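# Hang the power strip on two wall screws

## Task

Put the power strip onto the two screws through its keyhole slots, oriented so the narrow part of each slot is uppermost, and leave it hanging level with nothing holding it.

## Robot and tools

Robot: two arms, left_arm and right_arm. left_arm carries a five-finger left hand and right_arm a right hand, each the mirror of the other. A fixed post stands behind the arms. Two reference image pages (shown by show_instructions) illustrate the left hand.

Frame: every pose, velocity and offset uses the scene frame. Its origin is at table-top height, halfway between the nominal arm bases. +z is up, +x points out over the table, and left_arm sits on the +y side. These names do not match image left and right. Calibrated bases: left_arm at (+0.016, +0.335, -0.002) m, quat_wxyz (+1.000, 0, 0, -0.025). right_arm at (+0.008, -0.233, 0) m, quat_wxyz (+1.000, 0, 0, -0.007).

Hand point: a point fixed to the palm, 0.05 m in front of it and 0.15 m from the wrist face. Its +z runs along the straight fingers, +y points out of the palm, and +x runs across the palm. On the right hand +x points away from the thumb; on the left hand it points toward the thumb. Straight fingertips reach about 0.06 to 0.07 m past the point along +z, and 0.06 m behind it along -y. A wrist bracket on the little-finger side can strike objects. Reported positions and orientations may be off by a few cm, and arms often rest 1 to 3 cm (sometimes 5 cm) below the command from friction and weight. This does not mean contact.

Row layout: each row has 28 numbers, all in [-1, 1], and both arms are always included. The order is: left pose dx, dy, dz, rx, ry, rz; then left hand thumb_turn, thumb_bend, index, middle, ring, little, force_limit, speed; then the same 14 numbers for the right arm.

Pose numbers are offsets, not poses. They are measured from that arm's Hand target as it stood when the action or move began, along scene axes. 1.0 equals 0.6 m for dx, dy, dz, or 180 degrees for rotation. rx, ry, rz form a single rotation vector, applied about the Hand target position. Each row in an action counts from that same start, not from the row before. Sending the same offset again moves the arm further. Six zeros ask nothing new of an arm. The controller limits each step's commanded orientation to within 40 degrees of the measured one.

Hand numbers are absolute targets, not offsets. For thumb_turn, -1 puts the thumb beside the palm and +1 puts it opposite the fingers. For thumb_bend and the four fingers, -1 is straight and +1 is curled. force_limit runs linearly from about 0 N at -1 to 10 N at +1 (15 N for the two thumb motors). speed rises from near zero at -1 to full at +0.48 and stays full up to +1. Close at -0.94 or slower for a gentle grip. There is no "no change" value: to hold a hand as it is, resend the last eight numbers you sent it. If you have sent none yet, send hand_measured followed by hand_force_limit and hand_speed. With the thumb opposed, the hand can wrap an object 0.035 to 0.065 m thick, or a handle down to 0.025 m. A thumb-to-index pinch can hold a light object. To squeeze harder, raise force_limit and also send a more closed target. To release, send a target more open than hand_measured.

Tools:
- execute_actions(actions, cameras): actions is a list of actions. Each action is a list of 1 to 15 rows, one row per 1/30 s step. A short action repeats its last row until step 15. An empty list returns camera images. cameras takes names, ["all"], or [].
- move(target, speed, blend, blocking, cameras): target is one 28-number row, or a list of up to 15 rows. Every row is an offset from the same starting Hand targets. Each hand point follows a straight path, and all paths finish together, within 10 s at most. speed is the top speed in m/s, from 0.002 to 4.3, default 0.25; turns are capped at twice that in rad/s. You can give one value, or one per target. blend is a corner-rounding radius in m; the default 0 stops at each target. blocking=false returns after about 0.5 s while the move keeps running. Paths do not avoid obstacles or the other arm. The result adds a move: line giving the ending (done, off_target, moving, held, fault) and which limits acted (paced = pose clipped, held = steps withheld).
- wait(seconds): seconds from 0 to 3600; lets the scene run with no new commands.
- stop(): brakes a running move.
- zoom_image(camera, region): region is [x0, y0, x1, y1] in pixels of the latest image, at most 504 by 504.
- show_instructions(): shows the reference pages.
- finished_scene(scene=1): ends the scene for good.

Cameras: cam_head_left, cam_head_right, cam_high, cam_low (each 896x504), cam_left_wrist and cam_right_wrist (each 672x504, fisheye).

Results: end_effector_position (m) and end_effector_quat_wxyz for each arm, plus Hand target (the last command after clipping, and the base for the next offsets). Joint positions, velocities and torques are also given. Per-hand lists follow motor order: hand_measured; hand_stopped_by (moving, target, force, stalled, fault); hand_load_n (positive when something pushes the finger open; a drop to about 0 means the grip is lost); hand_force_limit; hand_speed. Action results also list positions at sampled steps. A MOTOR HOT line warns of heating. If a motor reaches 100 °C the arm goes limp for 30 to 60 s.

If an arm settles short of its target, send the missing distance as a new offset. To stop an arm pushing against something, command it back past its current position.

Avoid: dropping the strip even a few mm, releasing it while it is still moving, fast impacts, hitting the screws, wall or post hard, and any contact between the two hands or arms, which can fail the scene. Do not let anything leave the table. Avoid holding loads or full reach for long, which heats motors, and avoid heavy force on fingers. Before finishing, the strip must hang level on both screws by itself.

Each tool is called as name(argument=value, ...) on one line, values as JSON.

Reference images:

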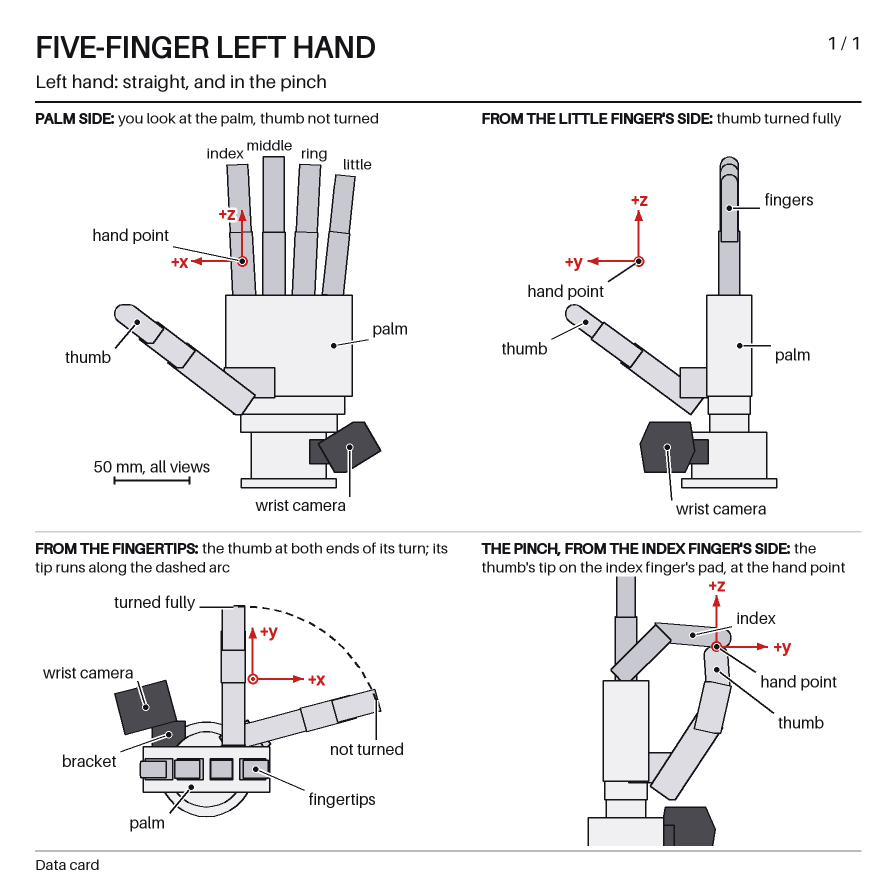

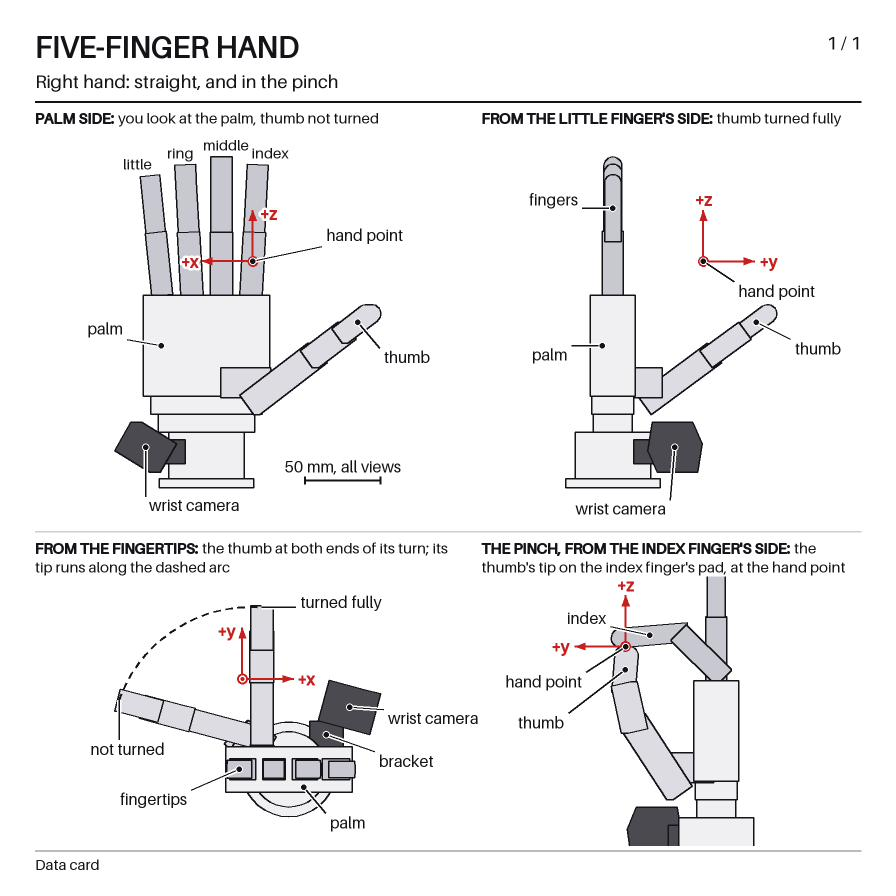

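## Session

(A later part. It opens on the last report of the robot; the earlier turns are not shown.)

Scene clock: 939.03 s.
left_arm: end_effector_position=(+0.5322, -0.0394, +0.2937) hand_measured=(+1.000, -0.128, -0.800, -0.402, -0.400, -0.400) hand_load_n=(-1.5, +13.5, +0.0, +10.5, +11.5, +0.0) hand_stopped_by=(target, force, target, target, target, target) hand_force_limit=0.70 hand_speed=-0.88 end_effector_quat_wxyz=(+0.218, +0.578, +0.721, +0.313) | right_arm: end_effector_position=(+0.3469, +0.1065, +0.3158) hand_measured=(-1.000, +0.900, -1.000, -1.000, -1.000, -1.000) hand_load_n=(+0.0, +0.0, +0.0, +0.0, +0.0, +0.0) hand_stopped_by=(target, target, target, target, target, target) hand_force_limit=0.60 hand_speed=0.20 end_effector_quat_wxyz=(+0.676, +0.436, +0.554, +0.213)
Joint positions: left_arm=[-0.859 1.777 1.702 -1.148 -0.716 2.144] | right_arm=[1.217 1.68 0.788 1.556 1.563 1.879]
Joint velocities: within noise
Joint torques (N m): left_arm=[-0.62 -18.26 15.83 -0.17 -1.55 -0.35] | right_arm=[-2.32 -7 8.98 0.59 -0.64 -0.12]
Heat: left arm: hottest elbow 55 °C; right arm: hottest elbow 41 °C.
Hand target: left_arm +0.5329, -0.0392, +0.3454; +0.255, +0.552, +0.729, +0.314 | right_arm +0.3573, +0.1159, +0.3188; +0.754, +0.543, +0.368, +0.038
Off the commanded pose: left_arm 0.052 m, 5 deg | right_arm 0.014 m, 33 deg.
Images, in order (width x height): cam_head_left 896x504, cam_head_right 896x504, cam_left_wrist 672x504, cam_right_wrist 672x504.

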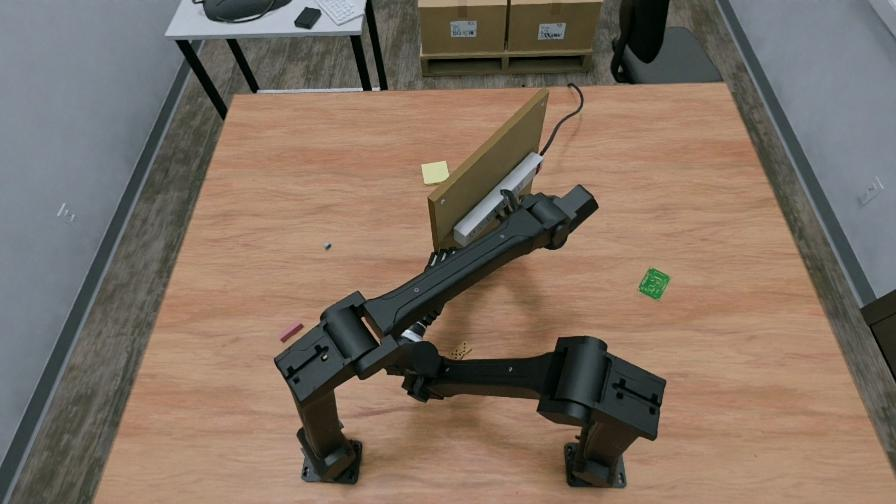

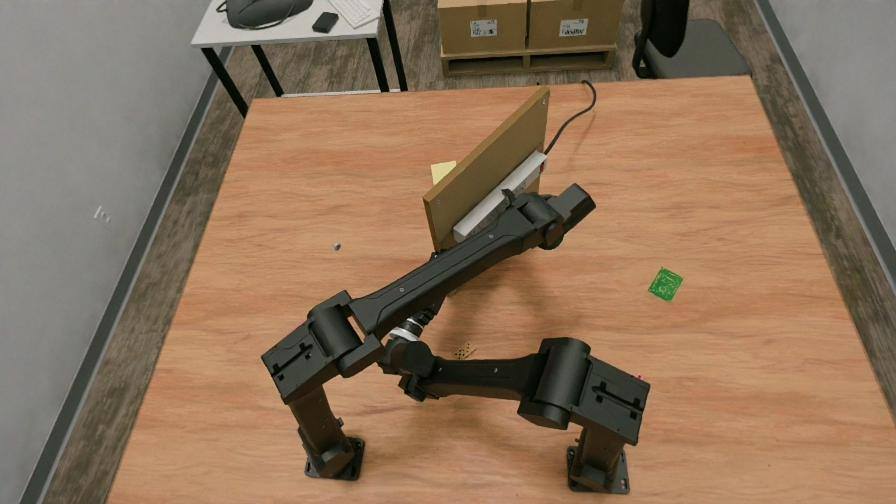

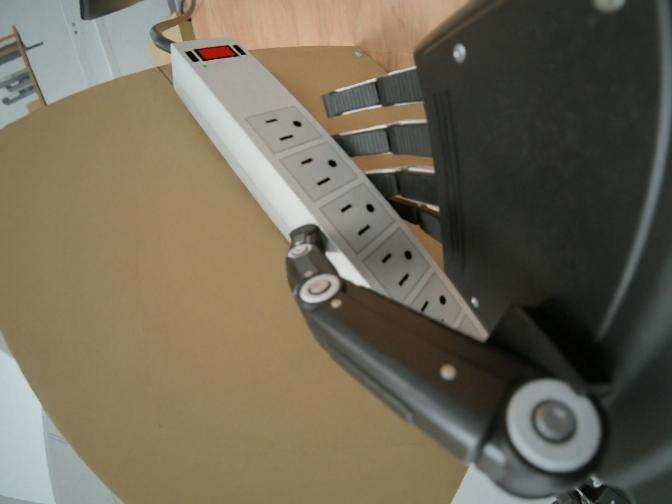

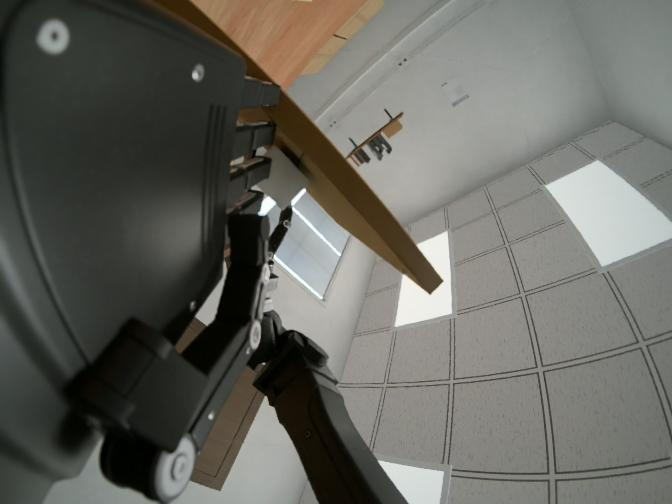

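move(target=[[-0.016,-0.019,0,0,0,0,1,0.52,-0.8,-0.4,-0.4,-0.4,0.7,-0.88,-0.02,0.02,0.0,0,0,0,-1,0.9,-1,-1,-1,-1,0.6,0.2]], speed=0.05, cameras=["cam_right_wrist","cam_head_left"])

zoom_image(camera="cam_right_wrist", region=[250, 150, 330, 230])

zoom_image(camera="cam_head_left", region=[432, 218, 472, 258])

zoom_image(camera="cam_head_left", region=[515, 135, 555, 175])

Scene clock: 943.23 s.
left_arm: end_effector_position=(+0.5322, -0.0401, +0.2947) hand_measured=(+1.000, -0.128, -0.800, -0.402, -0.400, -0.400) hand_load_n=(-1.0, +13.5, +0.5, +11.0, +11.5, +0.0) hand_stopped_by=(target, force, target, target, target, target) hand_force_limit=0.70 hand_speed=-0.88 end_effector_quat_wxyz=(+0.211, +0.581, +0.720, +0.317) | right_arm: end_effector_position=(+0.3443, +0.1091, +0.3158) hand_measured=(-1.000, +0.900, -1.000, -1.000, -1.000, -1.000) hand_load_n=(+0.0, +0.0, +0.0, +0.0, +0.0, +0.0) hand_stopped_by=(target, target, target, target, target, target) hand_force_limit=0.60 hand_speed=0.20 end_effector_quat_wxyz=(+0.675, +0.434, +0.556, +0.216)
Joint positions: left_arm=[-0.861 1.786 1.718 -1.172 -0.722 2.143] | right_arm=[1.225 1.68 0.788 1.556 1.563 1.879]
Joint torques (N m): left_arm=[-2.14 -18.08 16.05 -0.28 -1.62 -0.63] | right_arm=[-0.44 -6.95 8.96 0.55 -0.63 -0.13]
Heat: left arm: hottest elbow 56 °C; right arm: hottest elbow 41 °C.
Hand target: left_arm +0.5235, -0.0505, +0.3453; +0.255, +0.552, +0.729, +0.314 | right_arm +0.3453, +0.1279, +0.3188; +0.754, +0.543, +0.368, +0.038
Off the commanded pose: left_arm 0.053 m, 6 deg | right_arm 0.019 m, 34 deg.
joint sent to its limit (right arm) — joint 5 (wrist yaw), upper limit. The joint targets are off in orientation, not in position.
move: off_target (left_arm, right_arm)
Images, in order (width x height): cam_head_left 896x504, cam_right_wrist 672x504.

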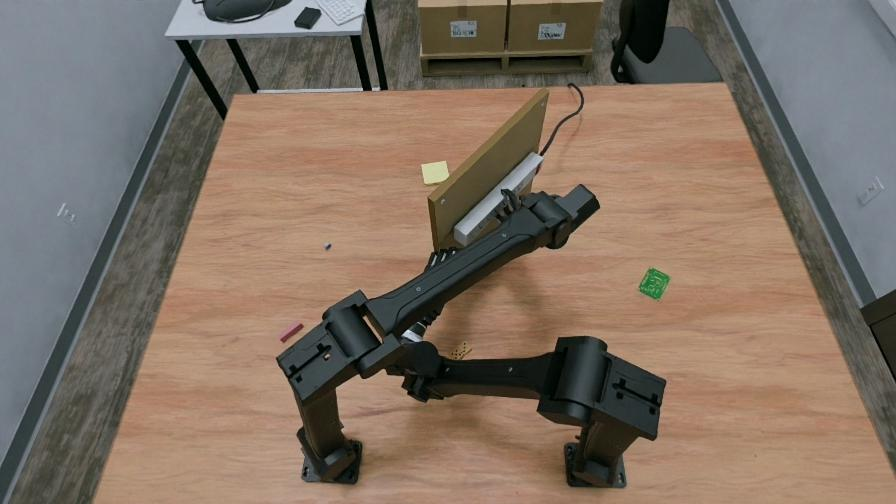

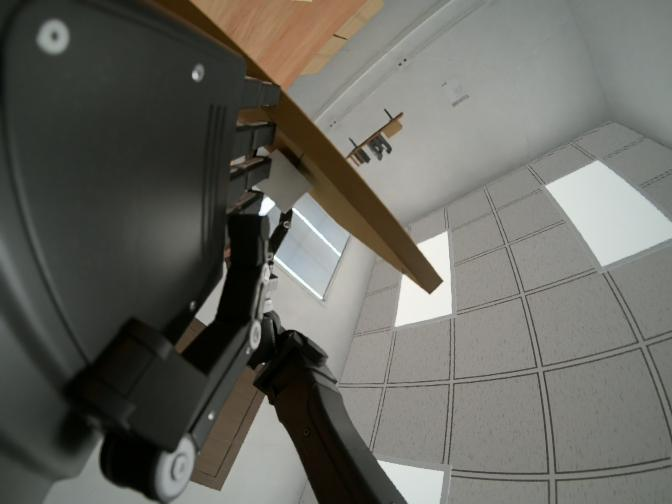

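Scaled by 6.300 from the camera's image (finer frame: 960x720).

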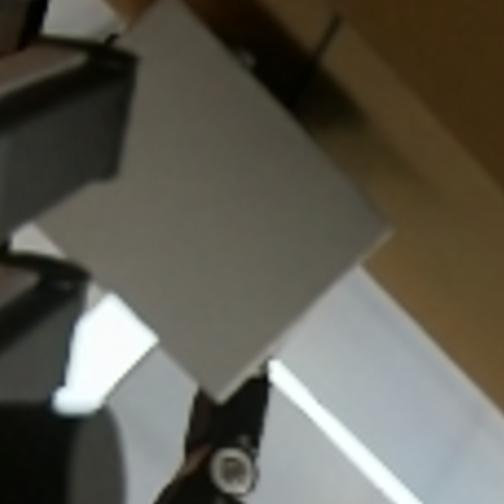

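Scaled by 12.600 from the camera's image (finer frame: 1280x720).

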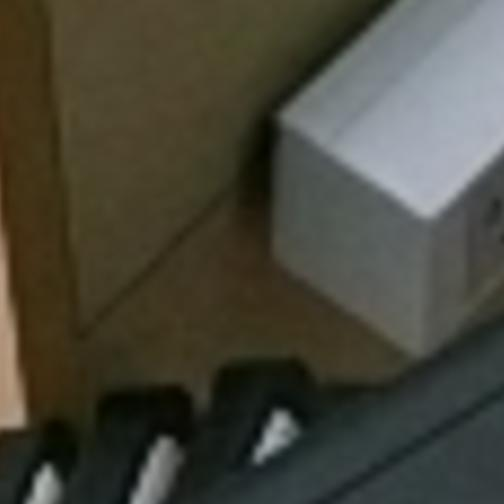

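Scaled by 12.600 from the camera's image (finer frame: 1280x720).

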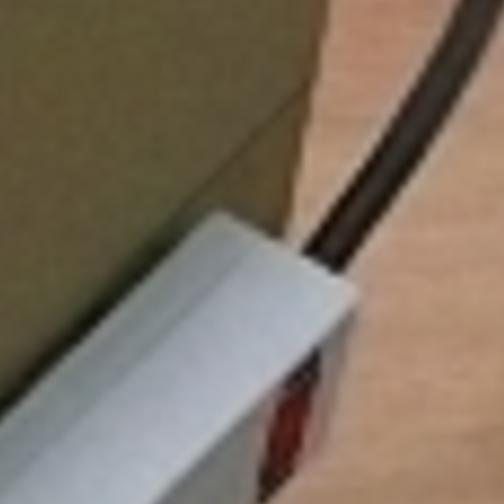

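execute_actions(actions=[], cameras=["cam_left_wrist","cam_head_right"])

zoom_image(camera="cam_left_wrist", region=[130, 20, 270, 160])

zoom_image(camera="cam_head_right", region=[500, 120, 580, 200])

Scene clock: 944.73 s.
left_arm: end_effector_position=(+0.5322, -0.0401, +0.2947) hand_measured=(+1.000, -0.128, -0.800, -0.402, -0.400, -0.400) hand_load_n=(-1.5, +13.5, +0.0, +11.0, +11.5, +0.0) hand_stopped_by=(target, force, target, target, target, target) hand_force_limit=0.70 hand_speed=-0.88 end_effector_quat_wxyz=(+0.211, +0.581, +0.720, +0.317) | right_arm: end_effector_position=(+0.3443, +0.1091, +0.3158) hand_measured=(-1.000, +0.900, -1.000, -1.000, -1.000, -1.000) hand_load_n=(+0.0, +0.0, +0.0, +0.0, +0.0, +0.0) hand_stopped_by=(target, target, target, target, target, target) hand_force_limit=0.60 hand_speed=0.20 end_effector_quat_wxyz=(+0.675, +0.434, +0.556, +0.216)
Joint positions: left_arm=[-0.861 1.786 1.718 -1.172 -0.722 2.143] | right_arm=[1.225 1.68 0.788 1.556 1.563 1.879]
Joint velocities: within noise
Joint torques (N m): left_arm=[-2.26 -17.67 16.02 -0.23 -1.63 -0.65] | right_arm=[-0.38 -7.06 8.99 0.61 -0.63 -0.13]
Heat: left arm: hottest elbow 56 °C; right arm: hottest elbow 41 °C.
Hand target: left_arm +0.5235, -0.0505, +0.3453; +0.255, +0.552, +0.729, +0.314 | right_arm +0.3453, +0.1279, +0.3188; +0.754, +0.543, +0.368, +0.038
Off the commanded pose: left_arm 0.053 m, 6 deg | right_arm 0.019 m, 34 deg.
Images, in order (width x height): cam_head_right 896x504, cam_left_wrist 672x504.

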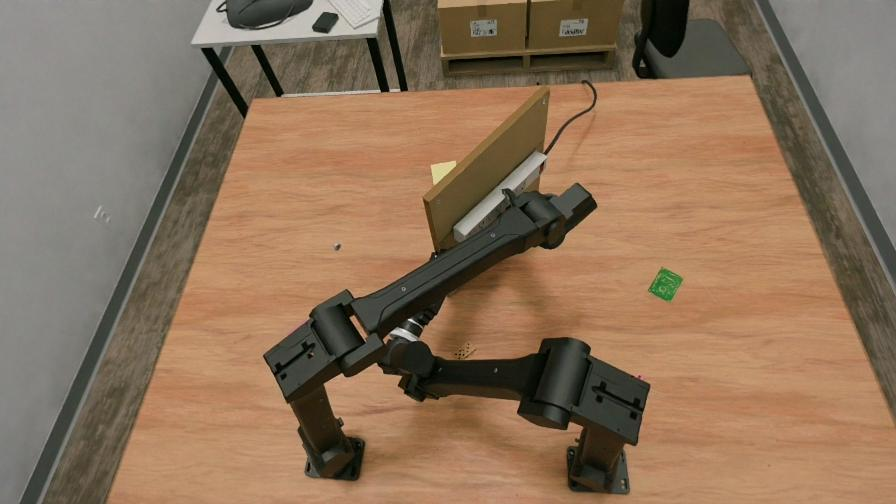

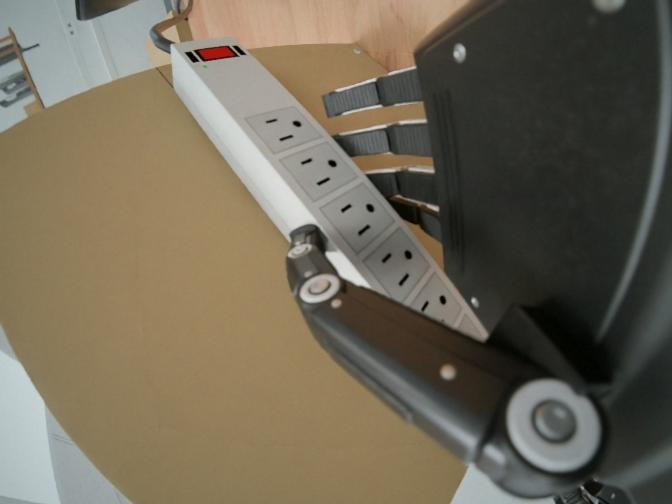

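Scaled by 3.600 from the camera's image (finer frame: 960x720).

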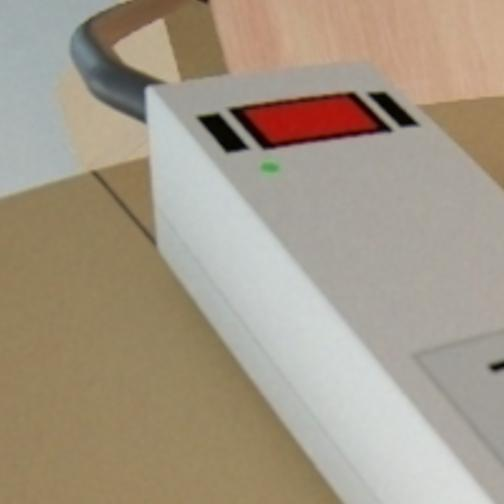

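Scaled by 6.300 from the camera's image (finer frame: 1280x720).

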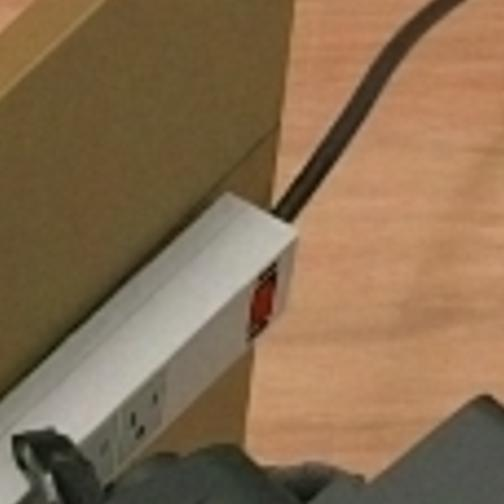

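move(target=[[0.016,0.019,0,0,0,0,1,0.52,-0.8,-0.4,-0.4,-0.4,0.7,-0.88,0,0,0.0,0,0,0,-1,0.9,-1,-1,-1,-1,0.6,0.2],[0.016,0.019,-0.02,-0.0036,-0.0042,0,1,0.52,-0.8,-0.4,-0.4,-0.4,0.7,-0.88,0,0,0.0,0,0,0,-1,0.9,-1,-1,-1,-1,0.6,0.2]], speed=0.04, cameras=["cam_right_wrist","cam_head_left","cam_left_wrist"])

zoom_image(camera="cam_right_wrist", region=[250, 150, 330, 230])

zoom_image(camera="cam_head_left", region=[432, 218, 472, 258])

zoom_image(camera="cam_head_left", region=[515, 135, 555, 175])

Scene clock: 949.13 s.
left_arm: end_effector_position=(+0.5327, -0.0404, +0.3021) hand_measured=(+1.000, -0.128, -0.800, -0.402, -0.400, -0.400) hand_load_n=(+0.0, +11.0, +0.5, +11.5, +9.0, +0.0) hand_stopped_by=(target, force, target, target, target, target) hand_force_limit=0.70 hand_speed=-0.88 end_effector_quat_wxyz=(+0.225, +0.573, +0.723, +0.314) | right_arm: end_effector_position=(+0.3443, +0.1091, +0.3158) hand_measured=(-1.000, +0.900, -1.000, -1.000, -1.000, -1.000) hand_load_n=(+0.0, -0.5, +0.0, +0.0, +0.5, +0.0) hand_stopped_by=(target, target, target, target, target, target) hand_force_limit=0.60 hand_speed=0.20 end_effector_quat_wxyz=(+0.675, +0.434, +0.556, +0.216)
Joint positions: left_arm=[-0.861 1.775 1.717 -1.153 -0.723 2.136] | right_arm=[1.225 1.68 0.788 1.556 1.563 1.879]
Joint torques (N m): left_arm=[-0.38 -18.2 11.55 1.83 -1.43 -0.25] | right_arm=[-0.32 -6.83 8.99 0.61 -0.65 -0.12]
Heat: left arm: hottest elbow 57 °C; right arm: hottest elbow 42 °C.
Hand target: left_arm +0.5331, -0.0391, +0.3334; +0.263, +0.548, +0.729, +0.313 | right_arm +0.3453, +0.1279, +0.3188; +0.754, +0.543, +0.368, +0.038
Off the commanded pose: left_arm 0.031 m, 5 deg | right_arm 0.019 m, 34 deg.
joint sent to its limit (right arm) — joint 5 (wrist yaw), upper limit. The joint targets are off in orientation, not in position.
move: off_target (left_arm)
Images, in order (width x height): cam_head_left 896x504, cam_left_wrist 672x504, cam_right_wrist 672x504.

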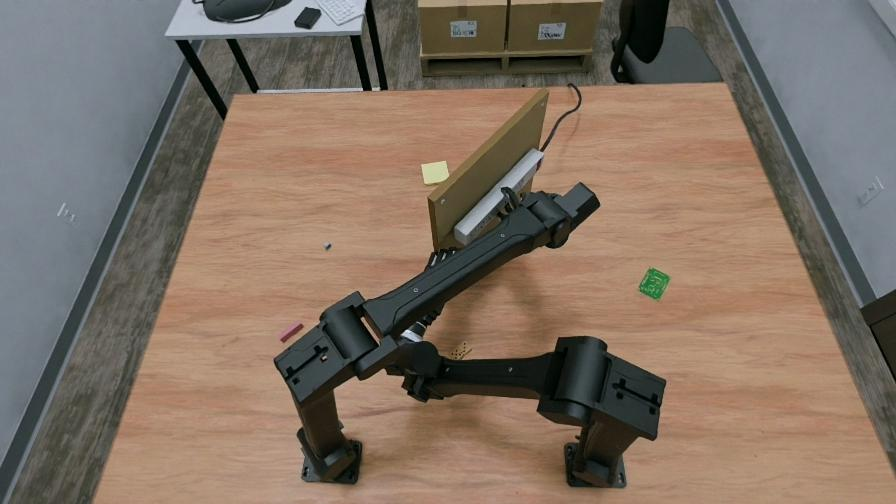

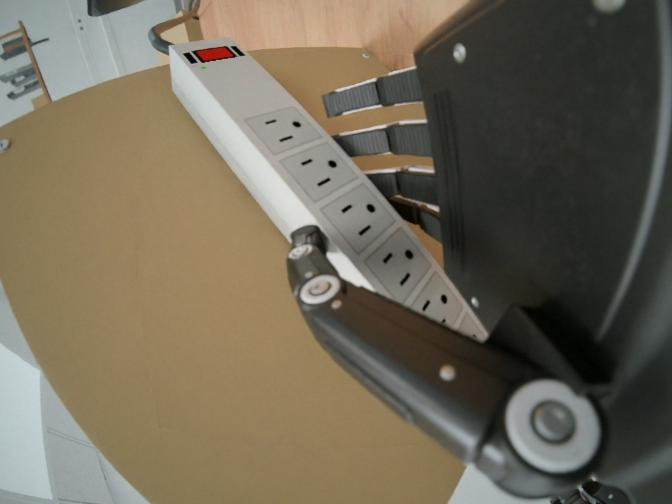

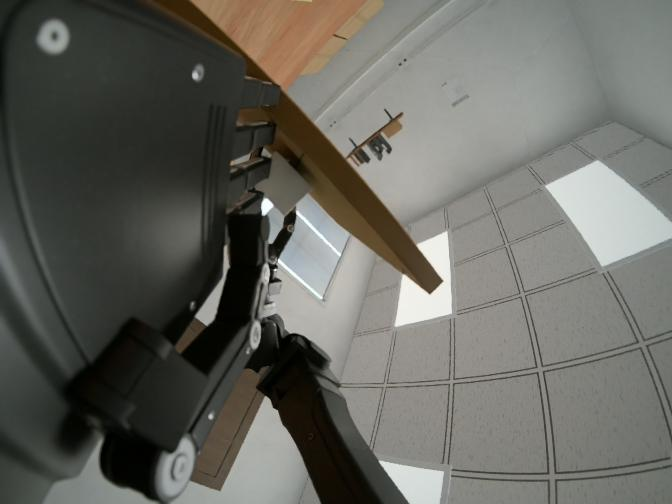

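Scaled by 6.300 from the camera's image (finer frame: 960x720).

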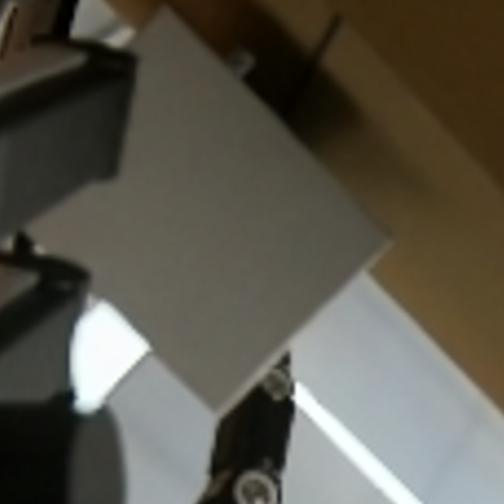

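Scaled by 12.600 from the camera's image (finer frame: 1280x720).

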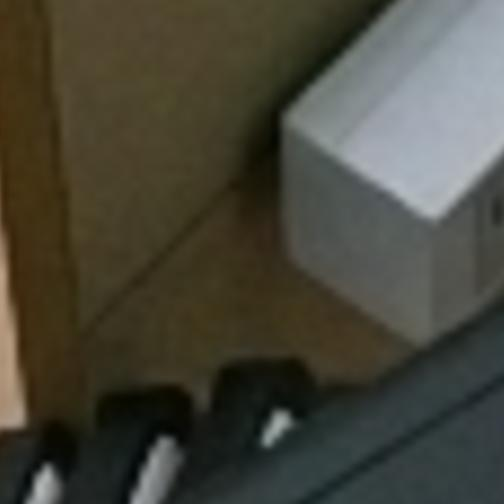

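Scaled by 12.600 from the camera's image (finer frame: 1280x720).

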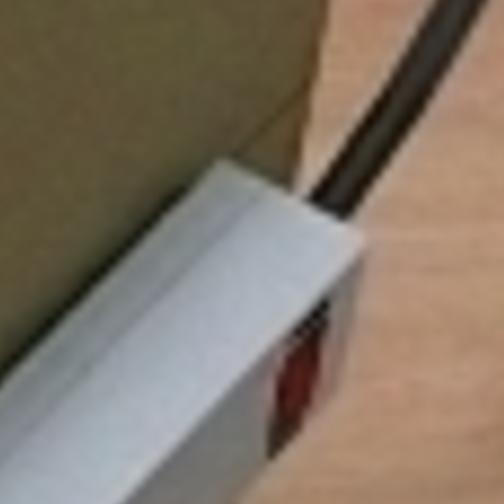

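zoom_image(camera="cam_left_wrist", region=[130, 20, 270, 160])

Scaled by 3.600 from the camera's image (finer frame: 960x720).

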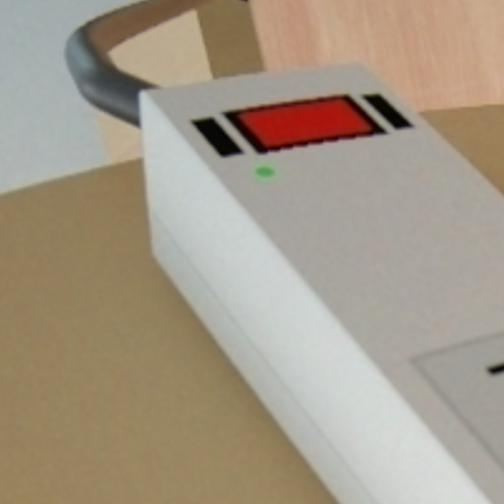

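move(target=[[0.006,0.007,-0.013,0,0,0,1,0.52,-0.8,-0.4,-0.4,-0.4,0.7,-0.88,0,0,0.0,0,0,0,-1,0.9,-1,-1,-1,-1,0.6,0.2]], speed=0.03, cameras=["cam_right_wrist","cam_head_left","cam_left_wrist"])

zoom_image(camera="cam_right_wrist", region=[250, 150, 330, 230])

zoom_image(camera="cam_head_left", region=[432, 218, 472, 258])

zoom_image(camera="cam_head_left", region=[515, 135, 555, 175])

Scene clock: 953.23 s.
left_arm: end_effector_position=(+0.5340, -0.0417, +0.2987) hand_measured=(+1.000, -0.128, -0.800, -0.402, -0.400, -0.400) hand_load_n=(+0.5, +9.5, +0.0, +11.5, +6.5, +0.0) hand_stopped_by=(target, force, target, target, target, target) hand_force_limit=0.70 hand_speed=-0.88 end_effector_quat_wxyz=(+0.234, +0.568, +0.724, +0.313) | right_arm: end_effector_position=(+0.3443, +0.1091, +0.3158) hand_measured=(-1.000, +0.900, -1.000, -1.000, -1.000, -1.000) hand_load_n=(+0.0, +0.0, +0.0, +0.0, +0.0, +0.0) hand_stopped_by=(target, target, target, target, target, target) hand_force_limit=0.60 hand_speed=0.20 end_effector_quat_wxyz=(+0.675, +0.434, +0.556, +0.216)
Joint positions: left_arm=[-0.861 1.772 1.699 -1.117 -0.725 2.136] | right_arm=[1.225 1.68 0.788 1.556 1.563 1.879]
Joint torques (N m): left_arm=[0.26 -18.08 10.91 1.7 -1.23 -0.11] | right_arm=[-0.38 -6.95 9.01 0.61 -0.64 -0.11]
Heat: left arm: hottest elbow 57 °C; right arm: hottest elbow 42 °C.
Hand target: left_arm +0.5367, -0.0349, +0.3256; +0.263, +0.548, +0.729, +0.313 | right_arm +0.3453, +0.1279, +0.3188; +0.754, +0.543, +0.368, +0.038
Off the commanded pose: left_arm 0.028 m, 4 deg | right_arm 0.019 m, 34 deg.
joint sent to its limit (right arm) — joint 5 (wrist yaw), upper limit. The joint targets are off in orientation, not in position.
move: off_target (left_arm)
Images, in order (width x height): cam_head_left 896x504, cam_left_wrist 672x504, cam_right_wrist 672x504.

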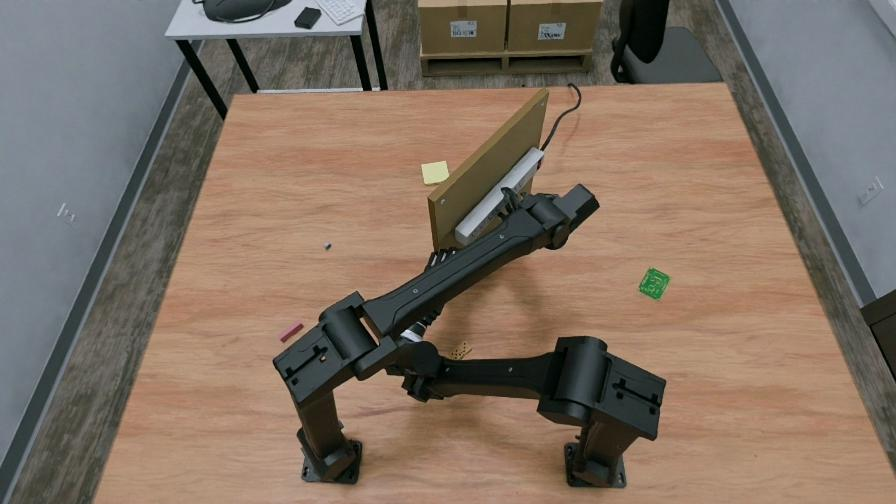

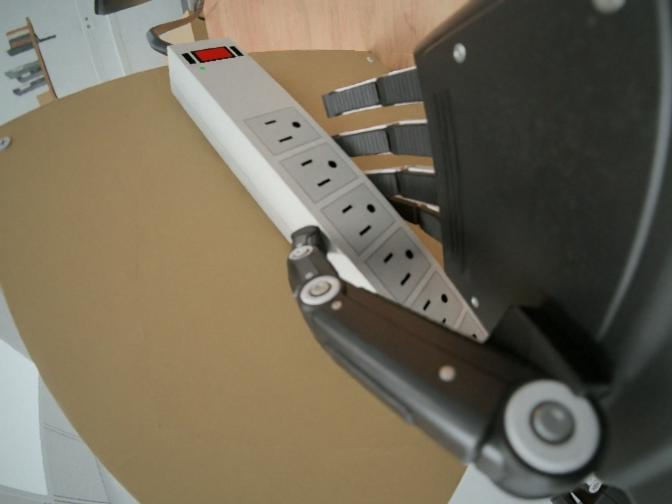

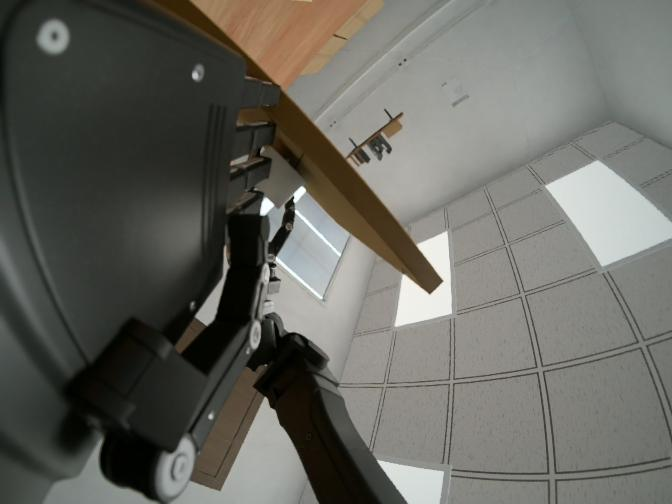

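Scaled by 6.300 from the camera's image (finer frame: 960x720).

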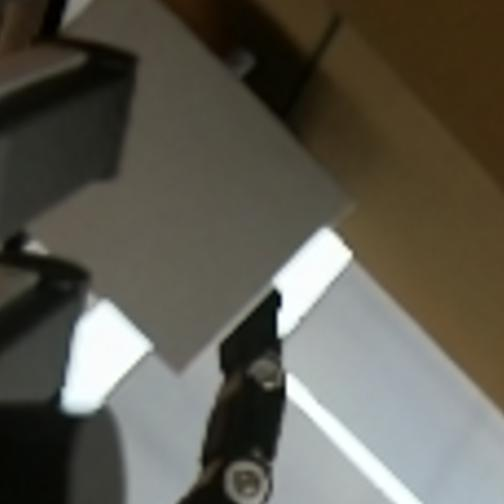

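Scaled by 12.600 from the camera's image (finer frame: 1280x720).

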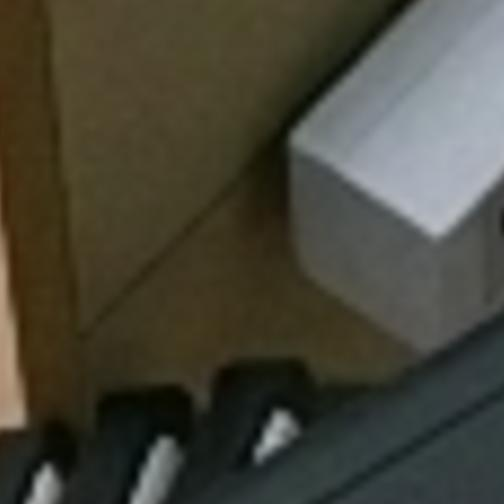

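Scaled by 12.600 from the camera's image (finer frame: 1280x720).

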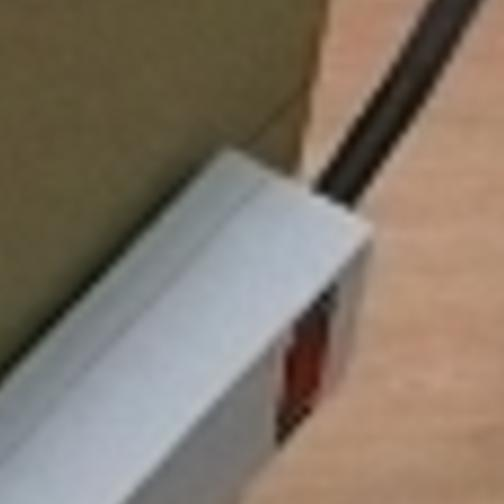

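move(target=[[0,0,-0.01,0,0,0,1,0.52,-0.8,-0.4,-0.4,-0.4,0.7,-0.88,0,0,0.0,0,0,0,-1,0.9,-1,-1,-1,-1,0.6,0.2]], speed=0.03, cameras=["cam_right_wrist","cam_head_left"])

zoom_image(camera="cam_right_wrist", region=[250, 150, 330, 230])

zoom_image(camera="cam_head_left", region=[432, 218, 472, 258])

zoom_image(camera="cam_head_left", region=[515, 135, 555, 175])

Scene clock: 956.87 s.
left_arm: end_effector_position=(+0.5344, -0.0419, +0.2969) hand_measured=(+1.000, -0.128, -0.800, -0.402, -0.400, -0.400) hand_load_n=(+0.5, +9.5, +0.0, +11.0, +6.0, +0.0) hand_stopped_by=(target, force, target, target, target, target) hand_force_limit=0.70 hand_speed=-0.88 end_effector_quat_wxyz=(+0.239, +0.566, +0.725, +0.312) | right_arm: end_effector_position=(+0.3443, +0.1091, +0.3158) hand_measured=(-1.000, +0.900, -1.000, -1.000, -1.000, -1.000) hand_load_n=(+0.0, +0.0, +0.0, +0.0, +0.0, +0.0) hand_stopped_by=(target, target, target, target, target, target) hand_force_limit=0.60 hand_speed=0.20 end_effector_quat_wxyz=(+0.675, +0.434, +0.556, +0.216)
Joint positions: left_arm=[-0.861 1.769 1.688 -1.098 -0.727 2.136] | right_arm=[1.225 1.68 0.788 1.556 1.563 1.879]
Joint torques (N m): left_arm=[0.5 -17.67 10.66 1.62 -1.18 -0.11] | right_arm=[-0.38 -7.06 8.95 0.53 -0.65 -0.13]
Heat: left arm: hottest elbow 57 °C; right arm: hottest elbow 42 °C.
Hand target: left_arm +0.5366, -0.0349, +0.3195; +0.263, +0.548, +0.729, +0.313 | right_arm +0.3453, +0.1279, +0.3188; +0.754, +0.543, +0.368, +0.038
Off the commanded pose: left_arm 0.024 m, 3 deg | right_arm 0.019 m, 34 deg.
joint sent to its limit (right arm) — joint 5 (wrist yaw), upper limit. The joint targets are off in orientation, not in position.
move: off_target (left_arm)
Images, in order (width x height): cam_head_left 896x504, cam_right_wrist 672x504.

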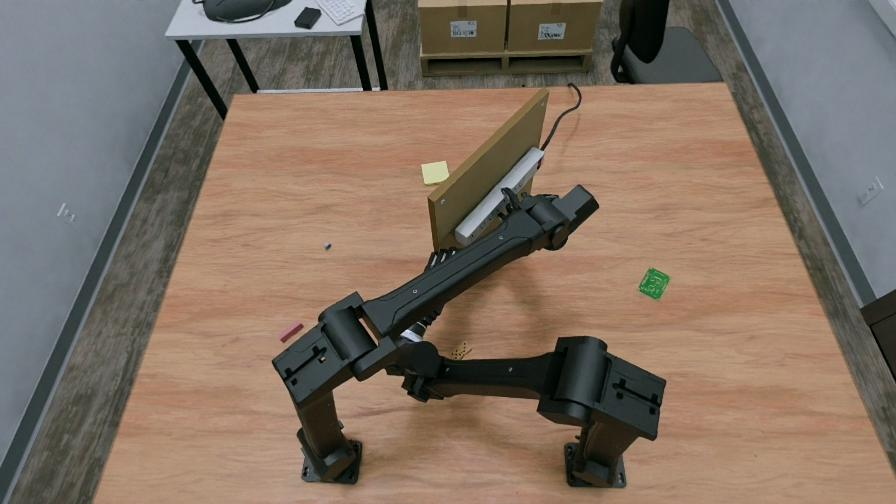

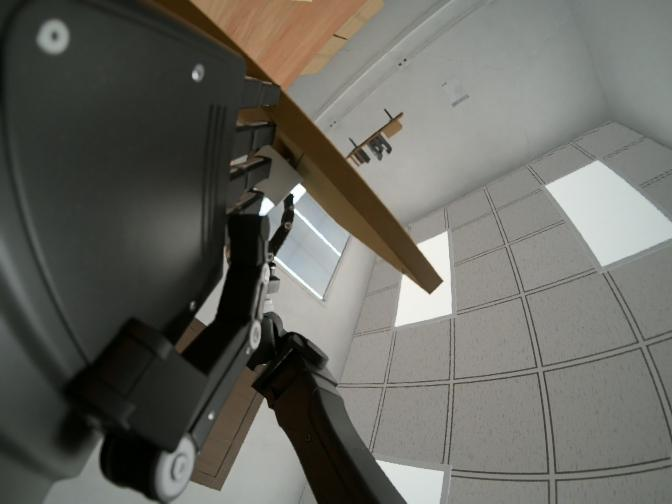

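Scaled by 6.300 from the camera's image (finer frame: 960x720).

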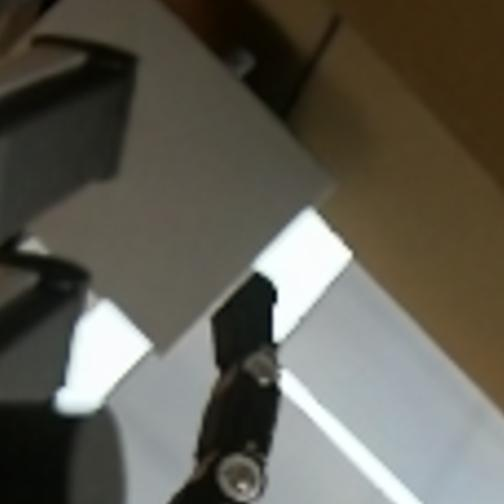

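Scaled by 12.600 from the camera's image (finer frame: 1280x720).

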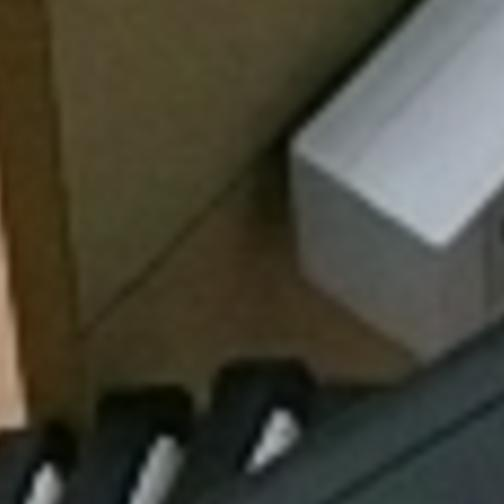

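Scaled by 12.600 from the camera's image (finer frame: 1280x720).

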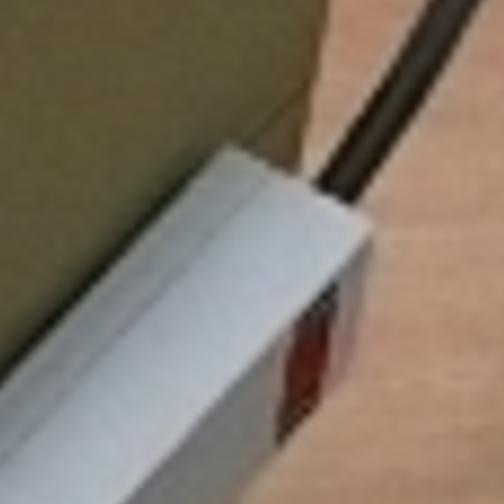

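move(target=[[0,0,-0.006,0.0054,0.0063,0,1,0.52,-0.8,-0.4,-0.4,-0.4,0.7,-0.88,0,0,0.0,0,0,0,-1,0.9,-1,-1,-1,-1,0.6,0.2]], speed=0.03, cameras=["cam_right_wrist","cam_head_left"])

zoom_image(camera="cam_right_wrist", region=[250, 150, 330, 230])

zoom_image(camera="cam_head_left", region=[515, 135, 555, 175])

Scene clock: 958.30 s.
left_arm: end_effector_position=(+0.5341, -0.0415, +0.2967) hand_measured=(+1.000, -0.128, -0.800, -0.402, -0.400, -0.400) hand_load_n=(+0.5, +9.0, +0.0, +11.0, +6.0, +0.0) hand_stopped_by=(target, force, target, target, target, target) hand_force_limit=0.70 hand_speed=-0.88 end_effector_quat_wxyz=(+0.238, +0.567, +0.724, +0.313) | right_arm: end_effector_position=(+0.3443, +0.1091, +0.3158) hand_measured=(-1.000, +0.900, -1.000, -1.000, -1.000, -1.000) hand_load_n=(+0.0, +0.0, +0.0, +0.0, +0.0, +0.0) hand_stopped_by=(target, target, target, target, target, target) hand_force_limit=0.60 hand_speed=0.20 end_effector_quat_wxyz=(+0.675, +0.434, +0.556, +0.216)
Joint positions: left_arm=[-0.861 1.769 1.688 -1.101 -0.727 2.136] | right_arm=[1.225 1.68 0.788 1.556 1.563 1.879]
Joint torques (N m): left_arm=[0.09 -16.56 11.63 0.68 -1 -0.13] | right_arm=[-0.44 -6.95 9.01 0.59 -0.64 -0.13]
Heat: left arm: hottest elbow 56 °C; right arm: hottest elbow 42 °C.
Hand target: left_arm +0.5366, -0.0349, +0.3159; +0.251, +0.554, +0.729, +0.314 | right_arm +0.3453, +0.1279, +0.3188; +0.754, +0.543, +0.368, +0.038
Off the commanded pose: left_arm 0.021 m, 2 deg | right_arm 0.019 m, 34 deg.
joint sent to its limit (right arm) — joint 5 (wrist yaw), upper limit. The joint targets are off in orientation, not in position.
move: off_target (left_arm)
Images, in order (width x height): cam_head_left 896x504, cam_right_wrist 672x504.

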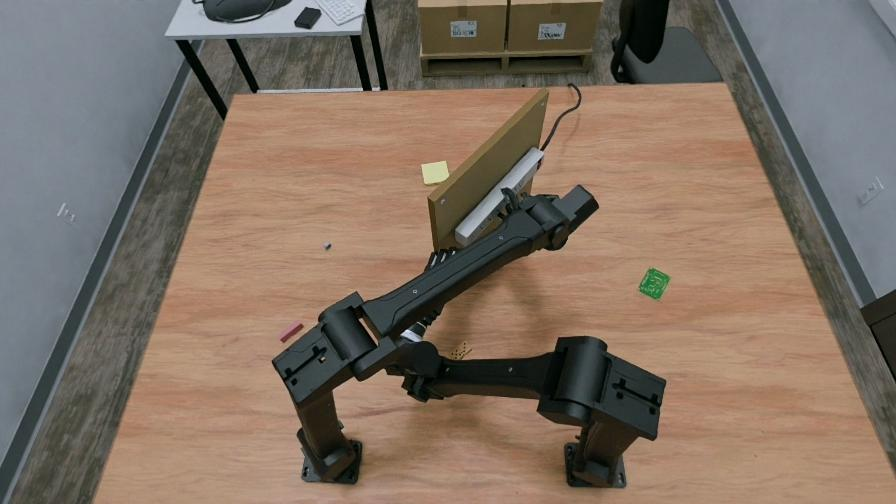

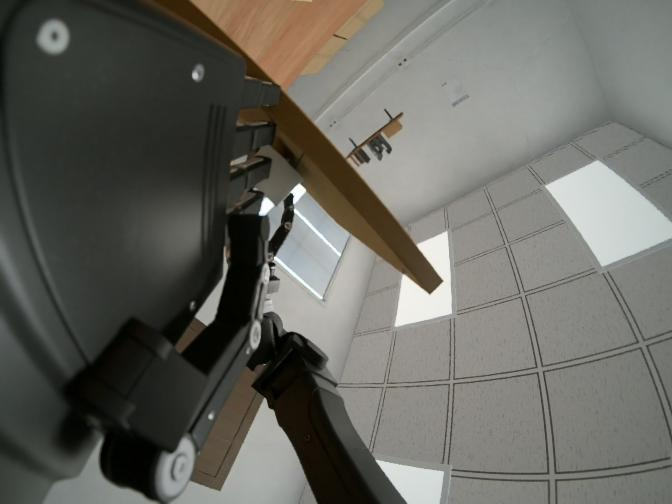

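Scaled by 6.300 from the camera's image (finer frame: 960x720).

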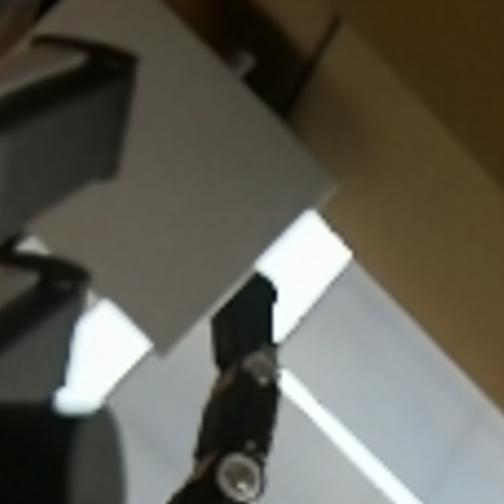

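Scaled by 12.600 from the camera's image (finer frame: 1280x720).

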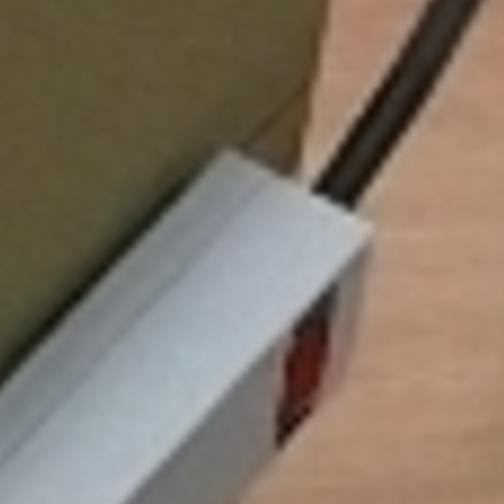

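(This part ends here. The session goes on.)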